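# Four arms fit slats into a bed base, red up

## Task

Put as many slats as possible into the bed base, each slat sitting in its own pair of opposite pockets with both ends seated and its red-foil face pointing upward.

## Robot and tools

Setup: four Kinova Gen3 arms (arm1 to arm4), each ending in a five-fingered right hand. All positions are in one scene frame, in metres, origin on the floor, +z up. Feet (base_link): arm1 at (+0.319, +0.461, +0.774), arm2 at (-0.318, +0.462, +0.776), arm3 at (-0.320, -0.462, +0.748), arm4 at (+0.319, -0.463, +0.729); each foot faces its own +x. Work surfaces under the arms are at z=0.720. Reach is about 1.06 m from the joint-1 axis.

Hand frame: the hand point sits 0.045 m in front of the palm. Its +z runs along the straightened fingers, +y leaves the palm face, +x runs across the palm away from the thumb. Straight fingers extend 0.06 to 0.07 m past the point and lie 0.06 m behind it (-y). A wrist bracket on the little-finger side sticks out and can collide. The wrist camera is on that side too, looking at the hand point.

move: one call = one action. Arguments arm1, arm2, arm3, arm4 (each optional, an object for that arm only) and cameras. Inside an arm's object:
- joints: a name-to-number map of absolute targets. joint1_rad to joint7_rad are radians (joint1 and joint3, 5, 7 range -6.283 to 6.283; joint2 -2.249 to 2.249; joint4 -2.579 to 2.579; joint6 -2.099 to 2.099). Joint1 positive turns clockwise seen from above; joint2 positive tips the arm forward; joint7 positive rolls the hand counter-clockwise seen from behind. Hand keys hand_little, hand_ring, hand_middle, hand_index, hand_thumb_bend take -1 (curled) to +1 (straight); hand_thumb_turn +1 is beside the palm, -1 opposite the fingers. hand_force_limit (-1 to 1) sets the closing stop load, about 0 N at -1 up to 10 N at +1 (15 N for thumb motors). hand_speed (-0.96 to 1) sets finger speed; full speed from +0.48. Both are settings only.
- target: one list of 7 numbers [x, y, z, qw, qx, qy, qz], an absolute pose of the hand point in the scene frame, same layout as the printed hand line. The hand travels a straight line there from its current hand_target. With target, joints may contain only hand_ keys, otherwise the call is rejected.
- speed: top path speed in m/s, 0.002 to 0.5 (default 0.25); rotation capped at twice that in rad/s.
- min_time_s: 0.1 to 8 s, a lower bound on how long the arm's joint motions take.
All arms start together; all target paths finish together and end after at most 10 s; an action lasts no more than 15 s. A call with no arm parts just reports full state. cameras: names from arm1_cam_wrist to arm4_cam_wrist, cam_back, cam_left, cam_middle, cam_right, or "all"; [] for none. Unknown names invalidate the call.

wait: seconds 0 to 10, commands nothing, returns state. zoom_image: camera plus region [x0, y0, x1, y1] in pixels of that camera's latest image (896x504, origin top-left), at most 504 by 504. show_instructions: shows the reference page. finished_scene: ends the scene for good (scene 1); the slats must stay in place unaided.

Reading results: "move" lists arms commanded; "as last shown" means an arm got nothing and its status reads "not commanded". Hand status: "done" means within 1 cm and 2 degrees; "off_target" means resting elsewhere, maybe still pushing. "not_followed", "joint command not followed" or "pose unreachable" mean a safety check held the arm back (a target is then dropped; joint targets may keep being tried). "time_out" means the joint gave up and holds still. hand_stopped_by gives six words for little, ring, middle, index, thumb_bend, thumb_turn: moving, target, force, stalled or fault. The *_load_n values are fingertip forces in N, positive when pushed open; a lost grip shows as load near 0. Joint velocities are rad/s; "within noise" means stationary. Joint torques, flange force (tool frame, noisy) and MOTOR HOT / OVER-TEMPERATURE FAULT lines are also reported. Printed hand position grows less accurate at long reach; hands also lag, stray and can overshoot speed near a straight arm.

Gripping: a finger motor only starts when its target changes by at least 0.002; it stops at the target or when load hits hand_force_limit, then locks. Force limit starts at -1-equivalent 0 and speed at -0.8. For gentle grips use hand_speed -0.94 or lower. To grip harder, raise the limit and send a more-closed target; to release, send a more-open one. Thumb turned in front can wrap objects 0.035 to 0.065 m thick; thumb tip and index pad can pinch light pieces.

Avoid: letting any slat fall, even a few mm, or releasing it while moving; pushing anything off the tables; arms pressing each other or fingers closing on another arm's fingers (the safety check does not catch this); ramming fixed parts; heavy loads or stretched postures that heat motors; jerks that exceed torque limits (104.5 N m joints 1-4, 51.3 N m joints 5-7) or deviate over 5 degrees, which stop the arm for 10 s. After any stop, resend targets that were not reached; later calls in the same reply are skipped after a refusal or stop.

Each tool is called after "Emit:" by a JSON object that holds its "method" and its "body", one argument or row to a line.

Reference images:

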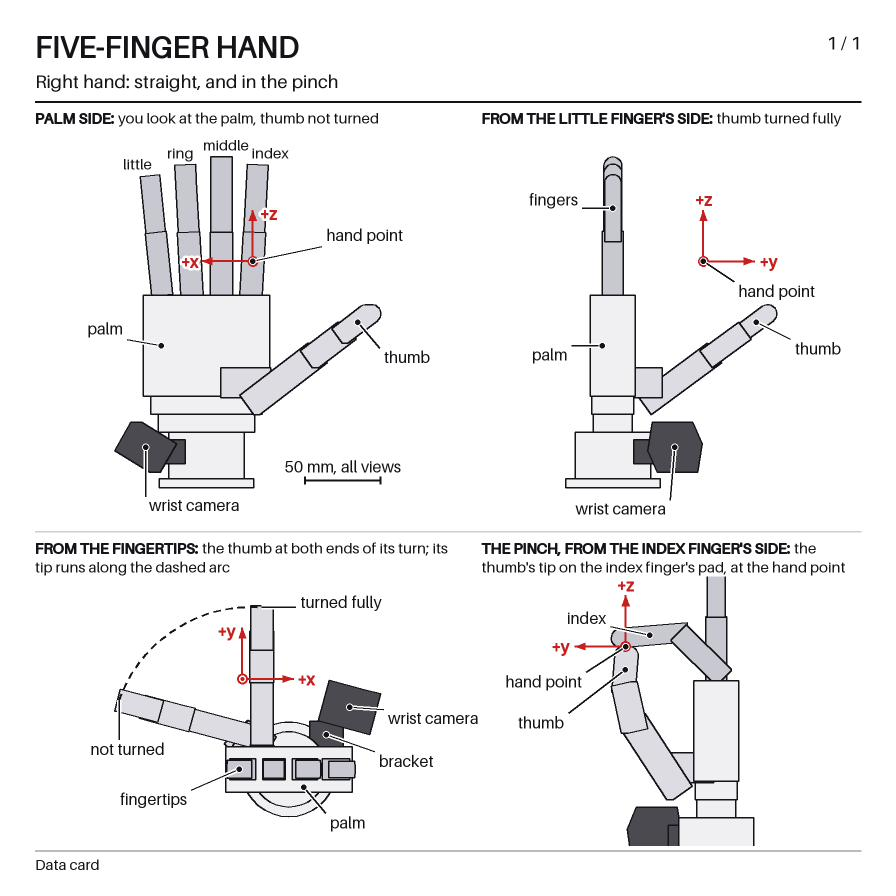

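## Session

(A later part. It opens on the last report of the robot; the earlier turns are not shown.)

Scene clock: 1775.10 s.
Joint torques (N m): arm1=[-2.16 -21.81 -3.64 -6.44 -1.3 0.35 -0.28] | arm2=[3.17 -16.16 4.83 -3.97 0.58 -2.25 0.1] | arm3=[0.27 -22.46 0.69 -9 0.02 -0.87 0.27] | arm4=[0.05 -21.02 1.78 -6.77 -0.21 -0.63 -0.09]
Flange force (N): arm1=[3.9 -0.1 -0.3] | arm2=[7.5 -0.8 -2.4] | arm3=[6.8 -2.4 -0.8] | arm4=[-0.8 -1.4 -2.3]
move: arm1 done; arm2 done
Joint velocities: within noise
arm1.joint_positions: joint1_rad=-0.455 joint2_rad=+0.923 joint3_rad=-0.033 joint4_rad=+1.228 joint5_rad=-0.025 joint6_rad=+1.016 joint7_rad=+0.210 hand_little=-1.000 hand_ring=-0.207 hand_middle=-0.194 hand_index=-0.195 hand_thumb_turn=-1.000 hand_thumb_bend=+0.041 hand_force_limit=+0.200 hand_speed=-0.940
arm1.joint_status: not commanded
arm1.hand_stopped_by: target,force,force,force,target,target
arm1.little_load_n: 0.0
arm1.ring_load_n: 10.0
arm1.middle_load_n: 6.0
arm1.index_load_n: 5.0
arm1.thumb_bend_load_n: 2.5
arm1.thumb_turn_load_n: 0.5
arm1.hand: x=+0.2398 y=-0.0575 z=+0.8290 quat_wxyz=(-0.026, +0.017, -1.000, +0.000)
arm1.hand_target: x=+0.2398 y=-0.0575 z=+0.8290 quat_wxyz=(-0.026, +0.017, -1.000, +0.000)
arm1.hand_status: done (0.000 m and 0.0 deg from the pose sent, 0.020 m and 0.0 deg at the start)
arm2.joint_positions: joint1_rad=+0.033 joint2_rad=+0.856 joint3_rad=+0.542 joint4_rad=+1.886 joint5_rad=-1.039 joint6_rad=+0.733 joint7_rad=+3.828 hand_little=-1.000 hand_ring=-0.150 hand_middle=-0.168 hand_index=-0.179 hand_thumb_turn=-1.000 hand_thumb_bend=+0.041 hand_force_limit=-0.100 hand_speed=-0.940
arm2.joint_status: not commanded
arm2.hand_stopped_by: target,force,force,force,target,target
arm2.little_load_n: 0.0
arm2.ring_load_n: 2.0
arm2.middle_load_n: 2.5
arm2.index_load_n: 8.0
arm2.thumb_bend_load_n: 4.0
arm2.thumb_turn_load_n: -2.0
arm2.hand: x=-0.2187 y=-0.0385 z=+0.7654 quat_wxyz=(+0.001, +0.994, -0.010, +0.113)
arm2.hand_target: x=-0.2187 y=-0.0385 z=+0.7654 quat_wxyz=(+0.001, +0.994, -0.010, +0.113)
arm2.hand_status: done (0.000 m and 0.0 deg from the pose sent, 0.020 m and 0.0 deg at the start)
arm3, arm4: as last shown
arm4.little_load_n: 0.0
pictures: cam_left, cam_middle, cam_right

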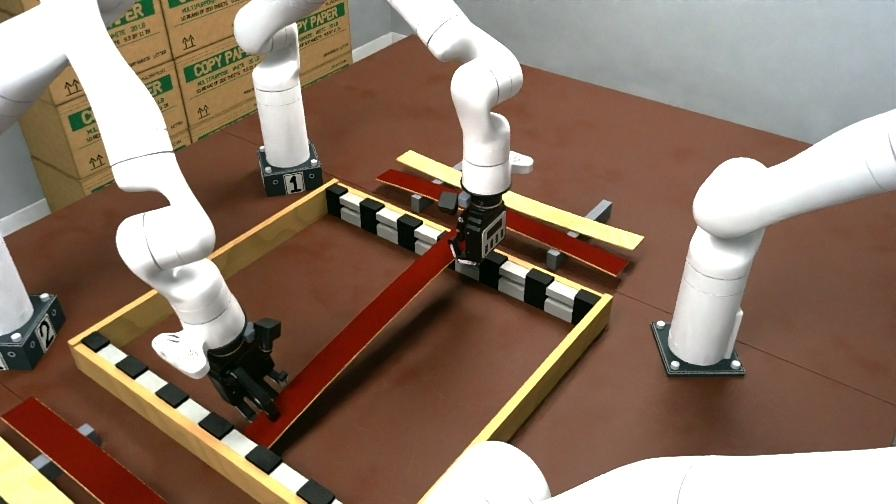

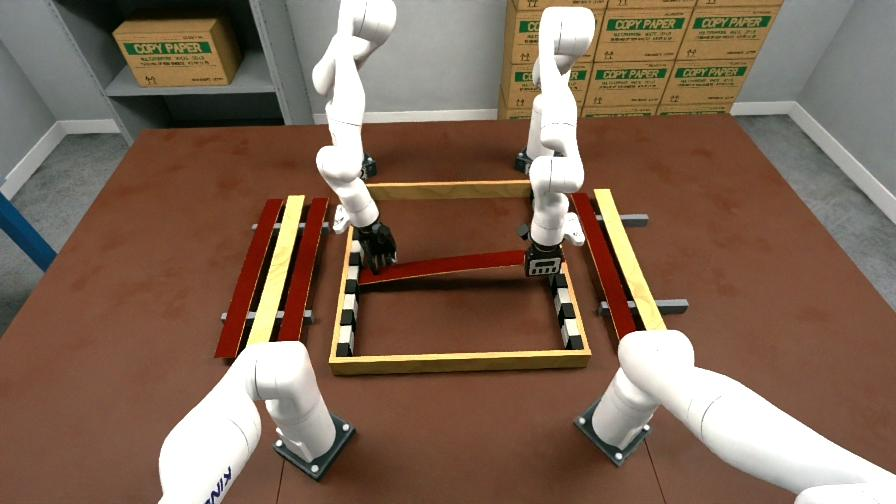

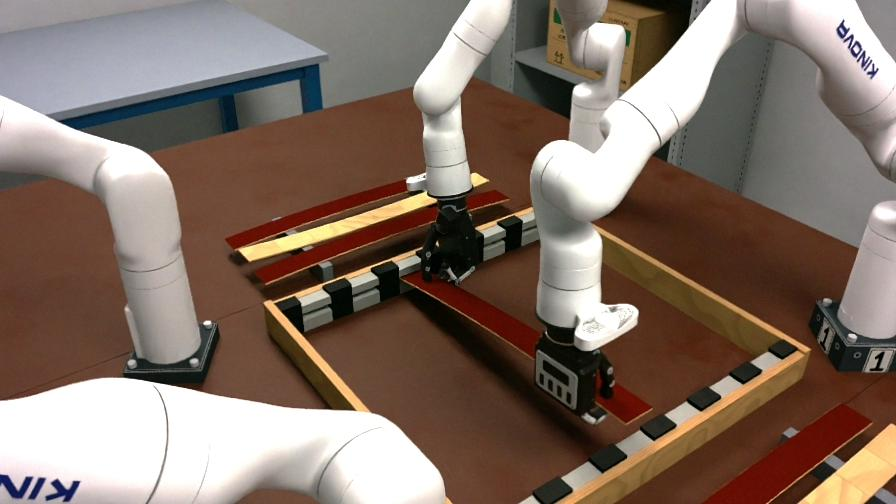

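Emit:
{"method": "move", "body": {
  "cameras": ["cam_back", "arm2_cam_wrist", "arm1_cam_wrist"]
}}

Emit:
{"method": "zoom_image", "body": {
  "camera": "cam_back",
  "region": [500, 170, 620, 290]
}}

Emit:
{"method": "zoom_image", "body": {
  "camera": "arm2_cam_wrist",
  "region": [360, 150, 760, 430]
}}

Scene clock: 1810.30 s.
Joint torques (N m): arm1=[-2.16 -21.83 -3.67 -6.43 -1.29 0.36 -0.28] | arm2=[3.12 -16.2 4.78 -3.96 0.6 -2.2 0.11] | arm3=[0.25 -22.47 0.75 -9.01 0.03 -0.88 0.26] | arm4=[0.04 -21.06 1.76 -6.77 -0.21 -0.63 -0.1]
Flange force (N): arm1=[3.9 -0.1 -0.2] | arm2=[7.4 -0.7 -2.3] | arm3=[6.8 -2.5 -0.8] | arm4=[-0.8 -1.4 -2.2]
Joint velocities: within noise
arm1.joint_positions: joint1_rad=-0.455 joint2_rad=+0.923 joint3_rad=-0.033 joint4_rad=+1.228 joint5_rad=-0.025 joint6_rad=+1.016 joint7_rad=+0.210 hand_little=-1.000 hand_ring=-0.207 hand_middle=-0.194 hand_index=-0.195 hand_thumb_turn=-1.000 hand_thumb_bend=+0.041 hand_force_limit=+0.200 hand_speed=-0.940
arm1.joint_status: not commanded
arm1.hand_stopped_by: target,force,force,force,target,target
arm1.little_load_n: 0.0
arm1.ring_load_n: 9.5
arm1.middle_load_n: 6.0
arm1.index_load_n: 5.0
arm1.thumb_bend_load_n: 3.0
arm1.thumb_turn_load_n: 0.5
arm1.hand: x=+0.2398 y=-0.0575 z=+0.8290 quat_wxyz=(-0.026, +0.017, -1.000, +0.000) (m; scene frame)
arm1.hand_target: x=+0.2398 y=-0.0575 z=+0.8290 quat_wxyz=(-0.026, +0.017, -1.000, +0.000) (m; scene frame)
arm1.hand_status: done (0.000 m and 0.0 deg from the pose sent, 0.020 m and 0.0 deg at the start)
arm2.joint_positions: joint1_rad=+0.033 joint2_rad=+0.856 joint3_rad=+0.542 joint4_rad=+1.886 joint5_rad=-1.039 joint6_rad=+0.733 joint7_rad=+3.828 hand_little=-1.000 hand_ring=-0.150 hand_middle=-0.168 hand_index=-0.179 hand_thumb_turn=-1.000 hand_thumb_bend=+0.041 hand_force_limit=-0.100 hand_speed=-0.940
arm2.joint_status: not commanded
arm2.hand_stopped_by: target,force,force,force,target,target
arm2.little_load_n: 0.0
arm2.ring_load_n: 2.0
arm2.middle_load_n: 3.0
arm2.index_load_n: 7.5
arm2.thumb_bend_load_n: 4.0
arm2.thumb_turn_load_n: -2.0
arm2.hand: x=-0.2187 y=-0.0385 z=+0.7654 quat_wxyz=(+0.001, +0.994, -0.010, +0.113) (m; scene frame)
arm2.hand_target: x=-0.2187 y=-0.0385 z=+0.7654 quat_wxyz=(+0.001, +0.994, -0.010, +0.113) (m; scene frame)
arm2.hand_status: done (0.000 m and 0.0 deg from the pose sent, 0.020 m and 0.0 deg at the start)
arm3.joint_positions: joint1_rad=+2.552 joint2_rad=+0.900 joint3_rad=+0.000 joint4_rad=+1.300 joint5_rad=+0.000 joint6_rad=+0.600 joint7_rad=-2.045 hand_little=+1.000 hand_ring=+1.000 hand_middle=+1.000 hand_index=+1.000 hand_thumb_turn=+1.000 hand_thumb_bend=+1.000 hand_force_limit=+0.000 hand_speed=-0.800
arm3.joint_status: not commanded
arm3.hand_stopped_by: target,target,target,target,target,target
arm3.little_load_n: 0.0
arm3.ring_load_n: 0.0
arm3.middle_load_n: 0.0
arm3.index_load_n: 0.0
arm3.thumb_bend_load_n: 0.0
arm3.thumb_turn_load_n: 0.0
arm3.hand: x=-0.3049 y=-1.2053 z=+0.8219 quat_wxyz=(-0.142, -0.841, -0.514, +0.090) (m; scene frame)
arm3.hand_target: x=-0.3049 y=-1.2053 z=+0.8219 quat_wxyz=(-0.142, -0.841, -0.514, +0.090) (m; scene frame)
arm3.hand_status: not commanded
arm4.joint_positions: joint1_rad=+3.778 joint2_rad=+0.900 joint3_rad=+0.000 joint4_rad=+1.300 joint5_rad=+0.000 joint6_rad=+0.600 joint7_rad=-1.821 hand_little=+1.000 hand_ring=+1.000 hand_middle=+1.000 hand_index=+1.000 hand_thumb_turn=+1.000 hand_thumb_bend=+1.000 hand_force_limit=+0.000 hand_speed=-0.800
arm4.joint_status: not commanded
arm4.hand_stopped_by: target,target,target,target,target,target
arm4.little_load_n: 0.0
arm4.ring_load_n: 0.0
arm4.middle_load_n: 0.0
arm4.index_load_n: 0.0
arm4.thumb_bend_load_n: -0.5
arm4.thumb_turn_load_n: 0.0
arm4.hand: x=+0.3472 y=-1.1959 z=+0.8062 quat_wxyz=(-0.132, -0.777, -0.606, +0.111) (m; scene frame)
arm4.hand_target: x=+0.3472 y=-1.1959 z=+0.8062 quat_wxyz=(-0.132, -0.777, -0.606, +0.111) (m; scene frame)
arm4.hand_status: not commanded
pictures: arm1_cam_wrist, arm2_cam_wrist, cam_back
camera_calibration:
arm1_cam_wrist: T_world_to_cam=[[-0.31395, 0.9492, 0.02152, 0.10473], [0.78068, 0.24518, 0.57483, -0.65222], [0.54035, 0.19727, -0.81799, 0.67318]] pos_world=[0.1783, -0.07229, 0.92331]
arm2_cam_wrist: T_world_to_cam=[[0.19391, -0.97987, 0.04745, -0.02993], [-0.92391, -0.16615, 0.34465, -0.47683], [-0.32983, -0.11067, -0.93753, 0.75706]] pos_world=[-0.18504, -0.02476, 0.87553]

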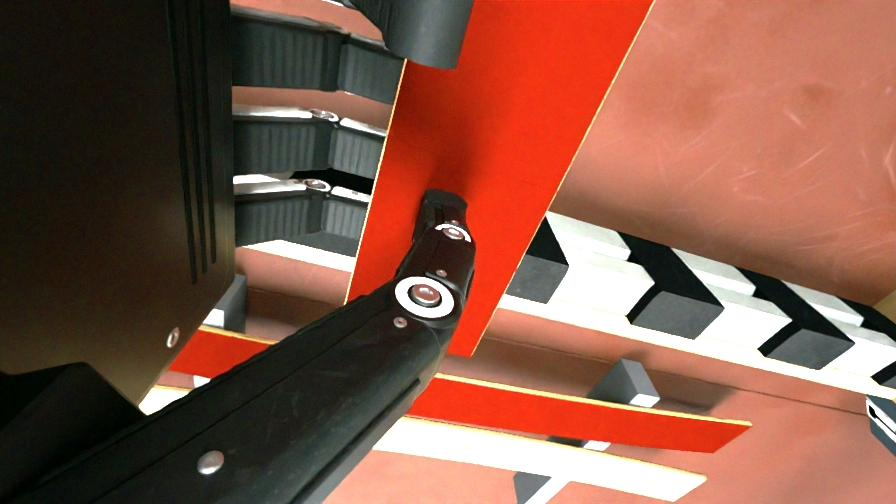

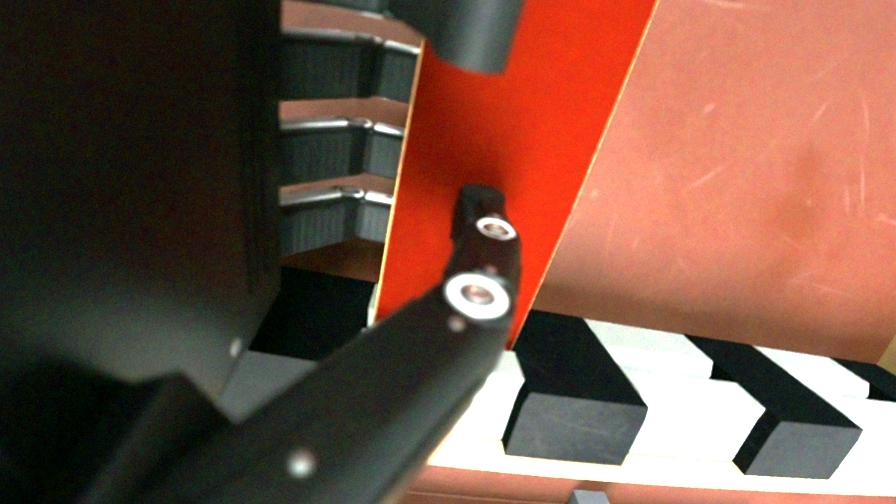

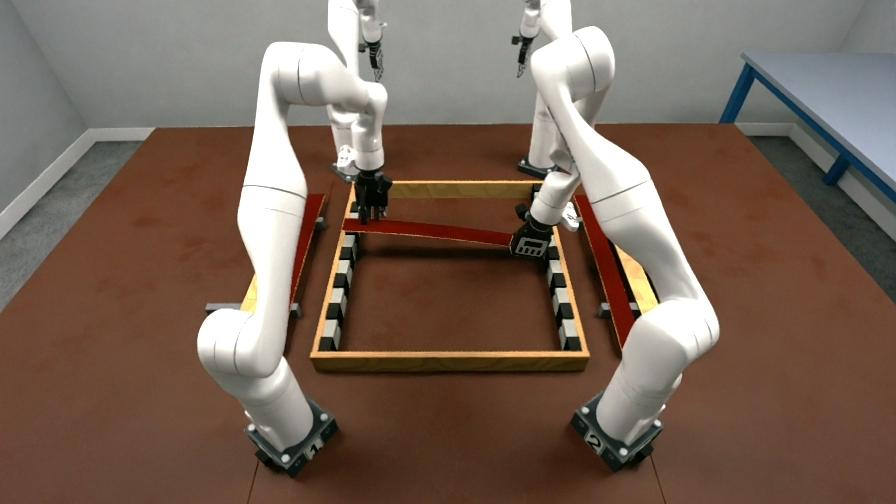

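Scaled by 4.200 from the camera's image (finer frame: 1280x720).

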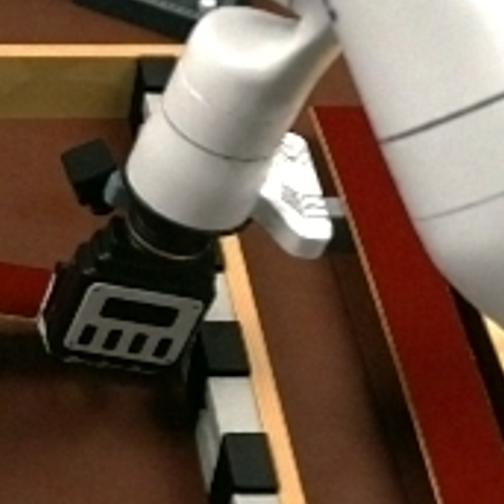

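Scaled by 1.260 from the camera's image (finer frame: 1280x720).

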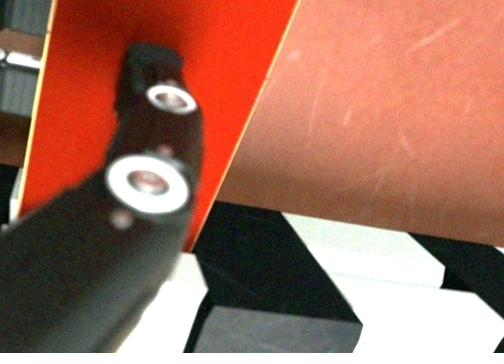

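Emit:
{"method": "move", "body": {
  "arm1": {"target": [0.2342, -0.0575, 0.7963, -0.00567, -0.01658, 0.99984, -0.00009], "speed": 0.03},
  "arm2": {"target": [-0.227, -0.040, 0.7622, 0.00078, 0.99662, -0.00957, 0.0815], "speed": 0.03},
  "cameras": ["cam_middle", "cam_right", "cam_back", "arm2_cam_wrist", "arm1_cam_wrist"]
}}

Emit:
{"method": "zoom_image", "body": {
  "camera": "cam_right",
  "region": [370, 220, 470, 310]
}}

Emit:
{"method": "zoom_image", "body": {
  "camera": "cam_middle",
  "region": [320, 180, 600, 300]
}}

Emit:
{"method": "zoom_image", "body": {
  "camera": "cam_back",
  "region": [320, 180, 440, 270]
}}

Scene clock: 1844.37 s.
Joint torques (N m): arm1=[-0.4 -21.47 -1.56 -5.82 0 0.37 -0.04] | arm2=[3.12 -19.43 6.19 -8.68 -0.46 -4.07 0.31] | arm3=[0.37 -22.59 0.71 -8.95 0.04 -0.89 0.21] | arm4=[0.03 -21.01 1.78 -6.77 -0.2 -0.61 -0.08]
Flange force (N): arm1=[0.6 -1.1 -0.7] | arm2=[5.4 -8.3 -0.9] | arm3=[6.4 -2.2 -0.5] | arm4=[-0.7 -1.4 -2.2]
move: arm1 done; arm2 done
Joint velocities: within noise
arm1.joint_positions: joint1_rad=-0.498 joint2_rad=+0.959 joint3_rad=+0.005 joint4_rad=+1.265 joint5_rad=+0.013 joint6_rad=+0.932 joint7_rad=+0.169 hand_little=-1.000 hand_ring=-0.207 hand_middle=-0.194 hand_index=-0.195 hand_thumb_turn=-1.000 hand_thumb_bend=+0.041 hand_force_limit=+0.200 hand_speed=-0.940
arm1.joint_status: not commanded
arm1.hand_stopped_by: target,force,force,force,target,target
arm1.little_load_n: 0.0
arm1.ring_load_n: 9.5
arm1.middle_load_n: 6.0
arm1.index_load_n: 5.5
arm1.thumb_bend_load_n: 2.5
arm1.thumb_turn_load_n: 1.0
arm1.hand: x=+0.2342 y=-0.0575 z=+0.7963 quat_wxyz=(+0.006, +0.017, -1.000, +0.000)
arm1.hand_target: x=+0.2342 y=-0.0575 z=+0.7963 quat_wxyz=(+0.006, +0.017, -1.000, +0.000)
arm1.hand_status: done (0.000 m and 0.0 deg from the pose sent, 0.033 m and 3.7 deg at the start)
arm2.joint_positions: joint1_rad=-0.016 joint2_rad=+0.876 joint3_rad=+0.583 joint4_rad=+1.874 joint5_rad=-1.000 joint6_rad=+0.721 joint7_rad=+3.770 hand_little=-1.000 hand_ring=-0.150 hand_middle=-0.168 hand_index=-0.178 hand_thumb_turn=-1.000 hand_thumb_bend=+0.040 hand_force_limit=-0.100 hand_speed=-0.940
arm2.joint_status: not commanded
arm2.hand_stopped_by: target,force,force,force,target,target
arm2.little_load_n: 0.5
arm2.ring_load_n: 2.5
arm2.middle_load_n: 3.5
arm2.index_load_n: 10.5
arm2.thumb_bend_load_n: 0.0
arm2.thumb_turn_load_n: -2.5
arm2.hand: x=-0.2270 y=-0.0400 z=+0.7622 quat_wxyz=(+0.001, +0.997, -0.010, +0.081)
arm2.hand_target: x=-0.2270 y=-0.0400 z=+0.7622 quat_wxyz=(+0.001, +0.997, -0.010, +0.081)
arm2.hand_status: done (0.000 m and 0.0 deg from the pose sent, 0.009 m and 3.7 deg at the start)
arm3, arm4: as last shown
arm4.thumb_bend_load_n: 0.0
pictures: arm1_cam_wrist, arm2_cam_wrist, cam_back, cam_middle, cam_right
arm1_cam_wrist: T_world_to_cam=[[-0.31194, 0.94929, 0.03944, 0.08894], [0.81565, 0.24627, 0.52352, -0.59628], [0.48726, 0.19547, -0.8511, 0.68817]] pos_world=[0.17878, -0.0721, 0.89436]
arm2_cam_wrist: T_world_to_cam=[[0.19657, -0.97991, 0.03383, -0.01864], [-0.90008, -0.16665, 0.40259, -0.52236], [-0.38887, -0.10958, -0.91475, 0.72048]] pos_world=[-0.18633, -0.02637, 0.86999]

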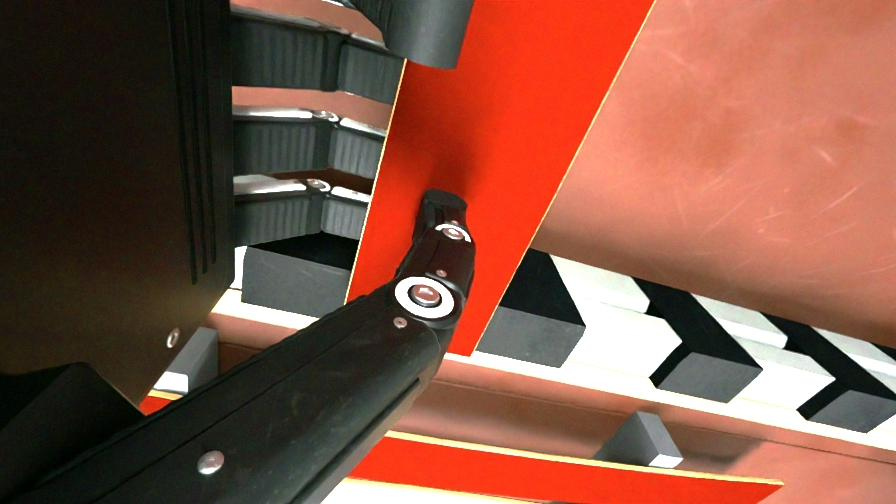

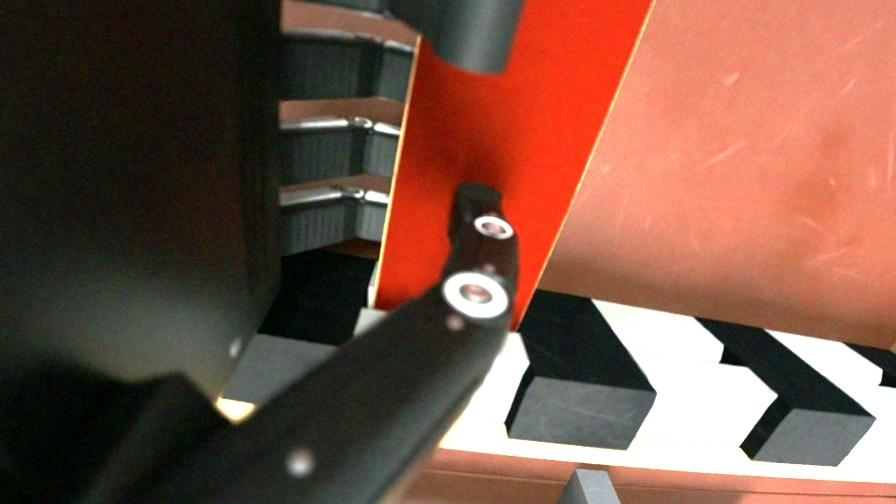

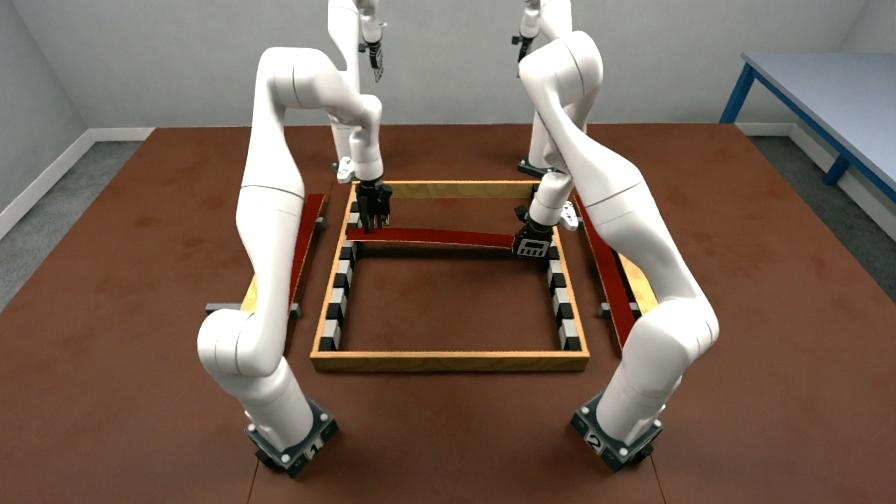

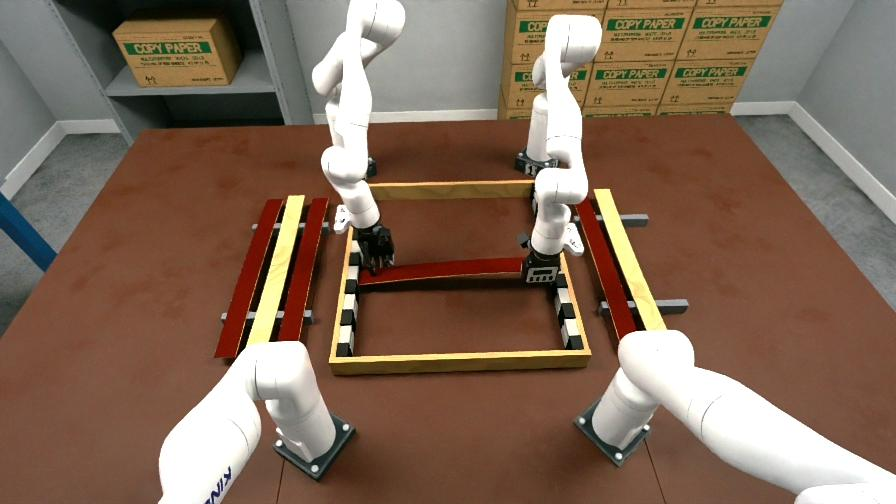

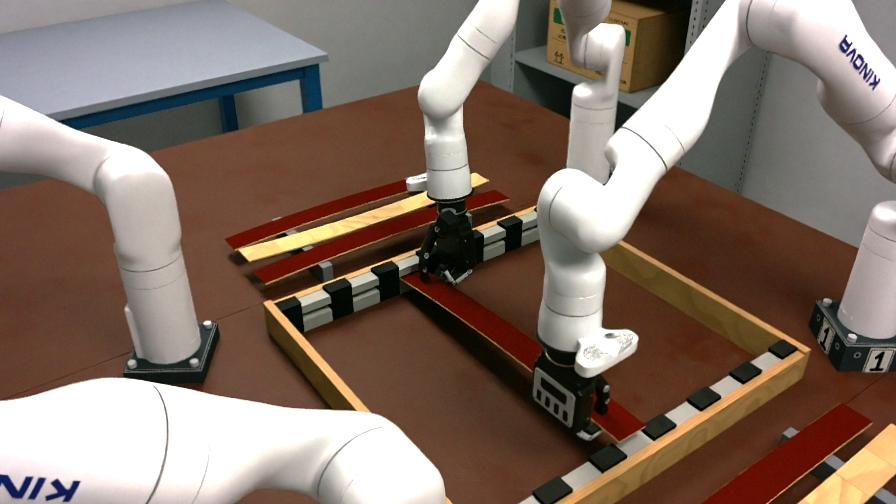

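Scaled by 5.040 from the camera's image (finer frame: 1280x720).

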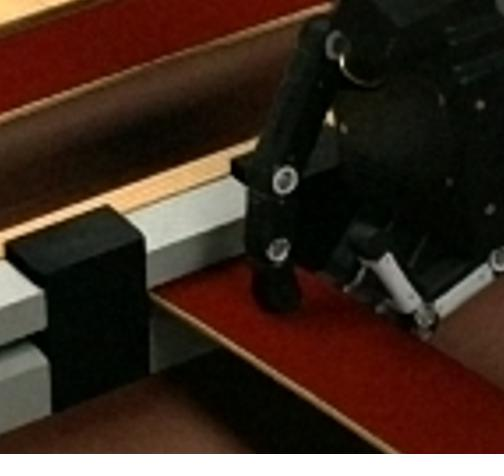

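Scaled by 1.800 from the camera's image (finer frame: 1280x720).

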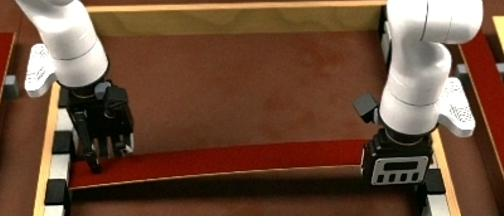

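Scaled by 4.200 from the camera's image (finer frame: 1280x720).

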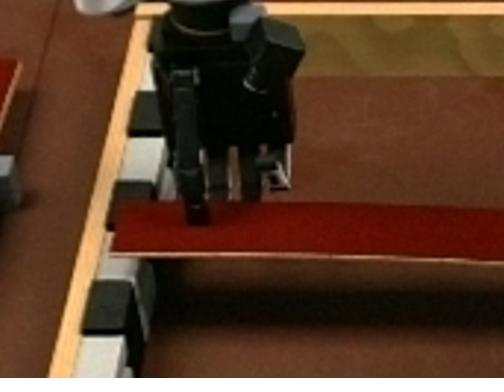

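Emit:
{"method": "move", "body": {
  "arm2": {"target": [-0.227, -0.040, 0.7592, 0.00078, 0.99662, -0.00957, 0.0815], "speed": 0.02}
}}

Scene clock: 1871.80 s.
Joint torques (N m): arm1=[-1.21 -21.75 -2.33 -5.87 -0.43 0.47 -0.14] | arm2=[2.65 -17.38 5.04 -7.4 -0.33 -3.49 0.23] | arm3=[0.3 -22.58 0.82 -9.01 0.05 -0.9 0.19] | arm4=[0.03 -21.06 1.77 -6.73 -0.2 -0.62 -0.1]
Flange force (N): arm1=[2.2 -0.9 -0.1] | arm2=[5.1 -7.2 -5.0] | arm3=[6.5 -2.5 -0.6] | arm4=[-1.0 -1.4 -2.1]
move: arm2 done
Joint velocities: within noise
arm1, arm3, arm4: as last shown
arm1.ring_load_n: 10.5
arm1.middle_load_n: 6.5
arm1.index_load_n: 5.0
arm1.thumb_turn_load_n: 0.5
arm2.joint_positions: joint1_rad=-0.013 joint2_rad=+0.882 joint3_rad=+0.578 joint4_rad=+1.875 joint5_rad=-1.006 joint6_rad=+0.715 joint7_rad=+3.776 hand_little=-1.000 hand_ring=-0.150 hand_middle=-0.168 hand_index=-0.178 hand_thumb_turn=-1.000 hand_thumb_bend=+0.040 hand_force_limit=-0.100 hand_speed=-0.940
arm2.joint_status: not commanded
arm2.hand_stopped_by: target,force,force,force,target,target
arm2.little_load_n: 0.0
arm2.ring_load_n: 2.5
arm2.middle_load_n: 3.5
arm2.index_load_n: 9.0
arm2.thumb_bend_load_n: 0.0
arm2.thumb_turn_load_n: -2.5
arm2.hand: x=-0.2270 y=-0.0400 z=+0.7592 quat_wxyz=(+0.001, +0.997, -0.010, +0.081)
arm2.hand_target: x=-0.2270 y=-0.0400 z=+0.7592 quat_wxyz=(+0.001, +0.997, -0.010, +0.081)
arm2.hand_status: done (0.000 m and 0.0 deg from the pose sent, 0.003 m and 0.0 deg at the start)
pictures: none

Emit:
{"method": "move", "body": {
  "arm2": {"target": [-0.227, -0.037, 0.7605, 0.00078, 0.99662, -0.00957, 0.0815], "speed": 0.02}
}}

Scene clock: 1884.23 s.
Joint torques (N m): arm1=[-1.86 -22.09 -2.98 -6.74 -0.8 -0.12 -0.21] | arm2=[1.14 -14.39 2.48 0.14 1.44 0.23 0.07] | arm3=[0.4 -22.45 0.69 -9.03 0.03 -0.89 0.23] | arm4=[0.06 -21.04 1.76 -6.75 -0.21 -0.61 -0.1]
Flange force (N): arm1=[3.0 1.1 -0.3] | arm2=[5.4 7.2 -2.8] | arm3=[6.9 -2.3 -0.8] | arm4=[-0.8 -1.4 -2.2]
move: arm2 done
Joint velocities: within noise
arm1, arm3, arm4: as last shown
arm1.little_load_n: 0.5
arm1.ring_load_n: 10.0
arm2.joint_positions: joint1_rad=-0.016 joint2_rad=+0.875 joint3_rad=+0.578 joint4_rad=+1.885 joint5_rad=-1.007 joint6_rad=+0.711 joint7_rad=+3.779 hand_little=-1.000 hand_ring=-0.150 hand_middle=-0.168 hand_index=-0.178 hand_thumb_turn=-1.000 hand_thumb_bend=+0.040 hand_force_limit=-0.100 hand_speed=-0.940
arm2.joint_status: not commanded
arm2.hand_stopped_by: target,force,force,force,target,target
arm2.little_load_n: 0.0
arm2.ring_load_n: 2.0
arm2.middle_load_n: 3.0
arm2.index_load_n: 9.0
arm2.thumb_bend_load_n: 0.0
arm2.thumb_turn_load_n: -2.5
arm2.hand: x=-0.2270 y=-0.0370 z=+0.7605 quat_wxyz=(+0.001, +0.997, -0.010, +0.081)
arm2.hand_target: x=-0.2270 y=-0.0370 z=+0.7605 quat_wxyz=(+0.001, +0.997, -0.010, +0.081)
arm2.hand_status: done (0.000 m and 0.0 deg from the pose sent, 0.003 m and 0.0 deg at the start)
pictures: none

Emit:
{"method": "move", "body": {
  "arm2": {"target": [-0.227, -0.0382, 0.7605, 0.00078, 0.99662, -0.00957, 0.0815], "speed": 0.02},
  "cameras": ["cam_left", "cam_back", "arm1_cam_wrist", "cam_middle", "cam_right"]
}}

Emit:
{"method": "zoom_image", "body": {
  "camera": "arm1_cam_wrist",
  "region": [220, 180, 620, 420]
}}

Emit:
{"method": "zoom_image", "body": {
  "camera": "cam_left",
  "region": [400, 180, 520, 300]
}}

Emit:
{"method": "zoom_image", "body": {
  "camera": "cam_back",
  "region": [320, 200, 400, 280]
}}

Emit:
{"method": "zoom_image", "body": {
  "camera": "cam_middle",
  "region": [500, 220, 600, 310]
}}

Emit:
{"method": "zoom_image", "body": {
  "camera": "cam_right",
  "region": [540, 350, 720, 480]
}}

Scene clock: 1910.90 s.
Joint torques (N m): arm1=[-1.03 -21.82 -2.27 -6.3 -0.51 0.14 -0.27] | arm2=[1.11 -15.29 2.65 -1.72 0.84 -0.41 0.08] | arm3=[0.25 -22.54 0.78 -9.08 0.03 -0.89 0.19] | arm4=[0.05 -21.08 1.77 -6.7 -0.23 -0.62 -0.11]
Flange force (N): arm1=[1.9 0.0 -0.4] | arm2=[4.4 4.0 -3.3] | arm3=[6.9 -2.7 -0.7] | arm4=[-1.1 -1.3 -2.0]
move: arm2 done
Joint velocities: within noise
arm1, arm3, arm4: as last shown
arm1.little_load_n: 0.0
arm1.middle_load_n: 6.0
arm2.joint_positions: joint1_rad=-0.015 joint2_rad=+0.877 joint3_rad=+0.579 joint4_rad=+1.881 joint5_rad=-1.006 joint6_rad=+0.714 joint7_rad=+3.777 hand_little=-1.000 hand_ring=-0.150 hand_middle=-0.168 hand_index=-0.178 hand_thumb_turn=-1.000 hand_thumb_bend=+0.040 hand_force_limit=-0.100 hand_speed=-0.940
arm2.joint_status: not commanded
arm2.hand_stopped_by: target,force,force,force,target,target
arm2.little_load_n: 0.0
arm2.ring_load_n: 2.0
arm2.middle_load_n: 3.5
arm2.index_load_n: 9.0
arm2.thumb_bend_load_n: 0.0
arm2.thumb_turn_load_n: -2.5
arm2.hand: x=-0.2270 y=-0.0382 z=+0.7605 quat_wxyz=(+0.001, +0.997, -0.010, +0.081)
arm2.hand_target: x=-0.2270 y=-0.0382 z=+0.7605 quat_wxyz=(+0.001, +0.997, -0.010, +0.081)
arm2.hand_status: done (0.000 m and 0.0 deg from the pose sent, 0.001 m and 0.0 deg at the start)
pictures: arm1_cam_wrist, cam_back, cam_left, cam_middle, cam_right
arm1_cam_wrist: T_world_to_cam=[[-0.31194, 0.94929, 0.03944, 0.08894], [0.81565, 0.24627, 0.52352, -0.59628], [0.48726, 0.19547, -0.8511, 0.68817]] pos_world=[0.17878, -0.0721, 0.89436]

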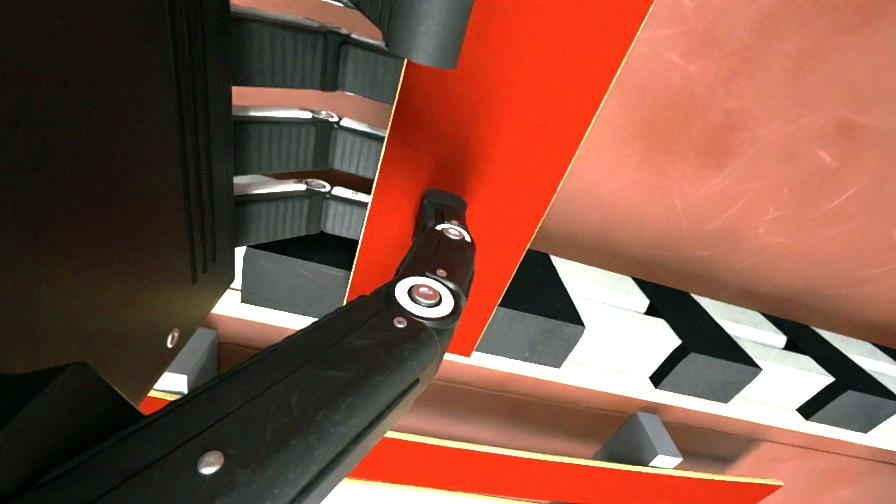

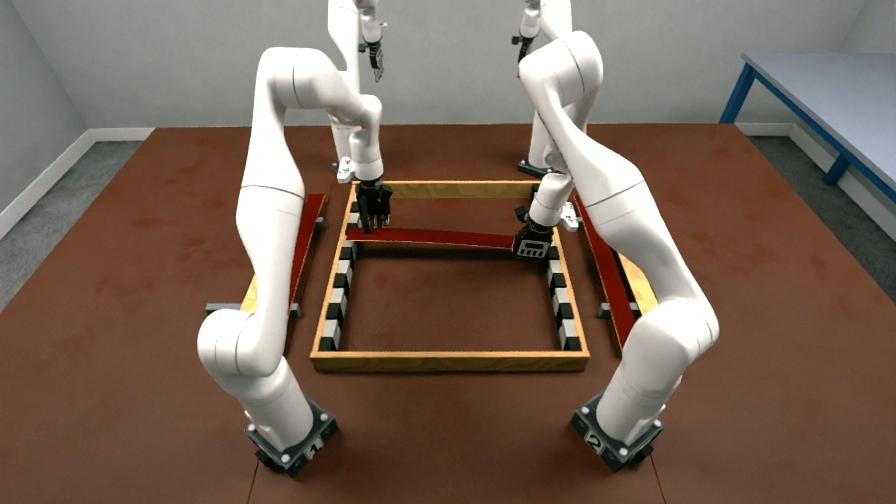

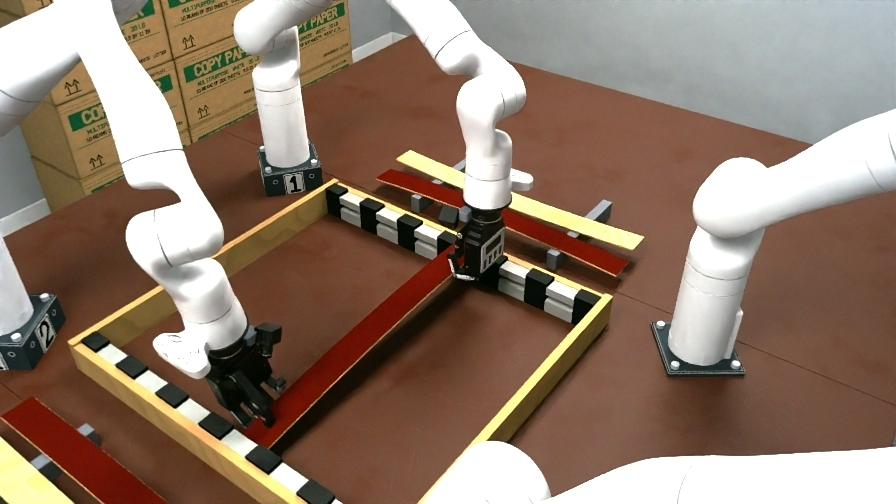

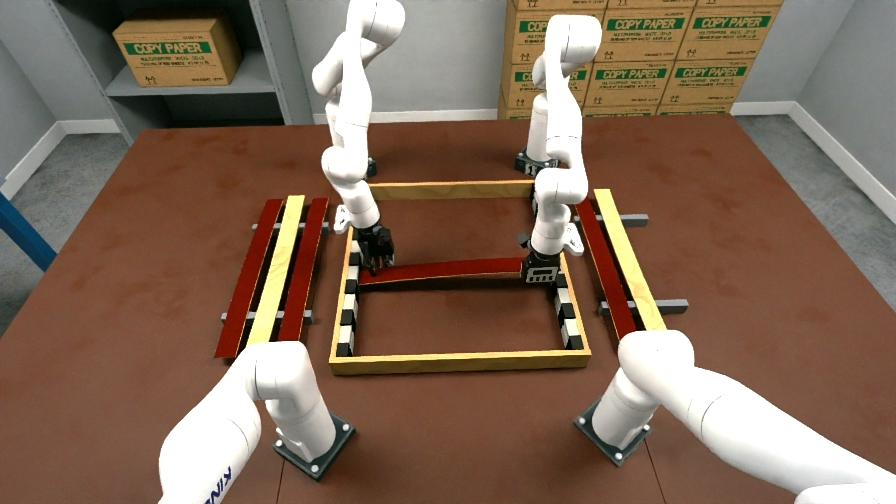

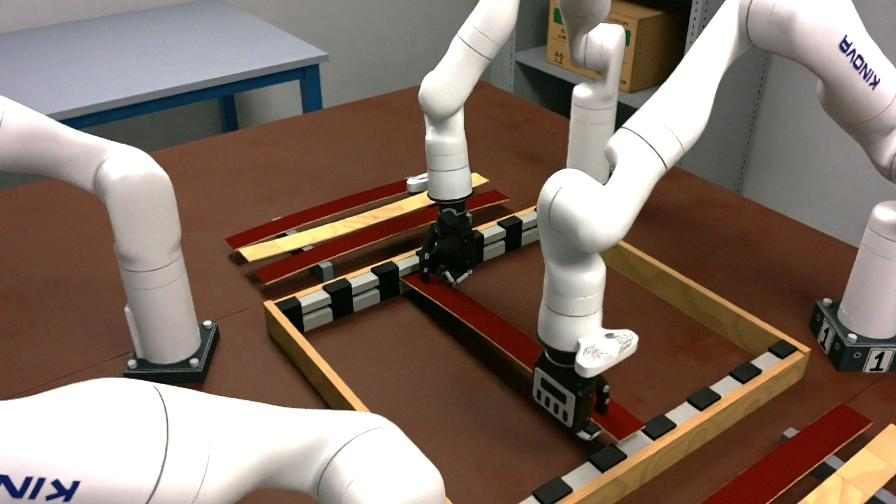

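Scaled by 1.260 from the camera's image (finer frame: 1280x720).

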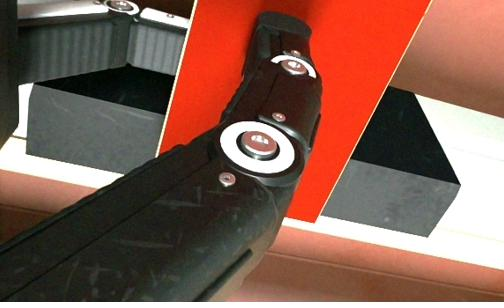

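Scaled by 4.200 from the camera's image (finer frame: 1280x720).

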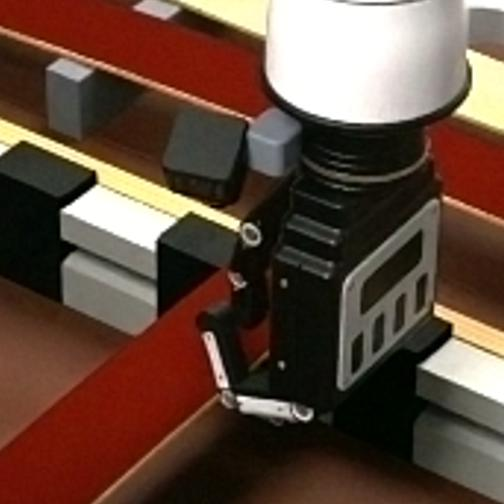

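Scaled by 6.300 from the camera's image (finer frame: 1280x720).

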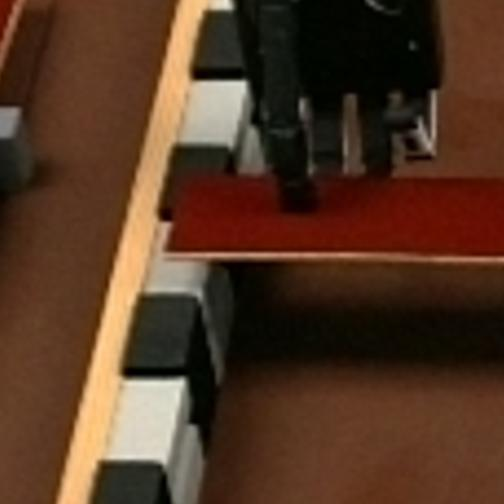

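Scaled by 5.040 from the camera's image (finer frame: 1280x720).

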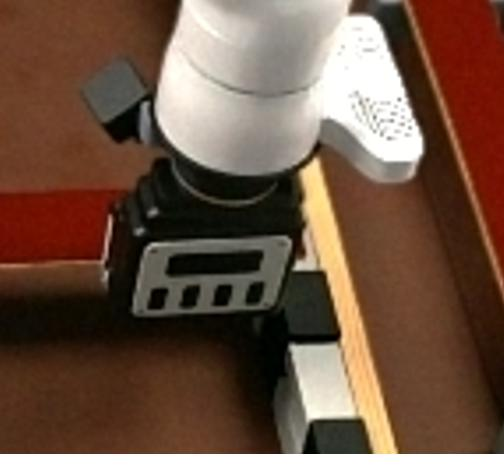

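Scaled by 2.800 from the camera's image (finer frame: 1280x720).

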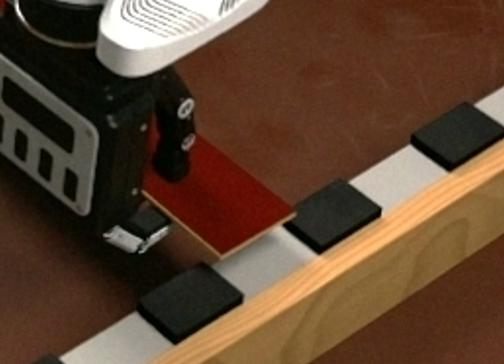

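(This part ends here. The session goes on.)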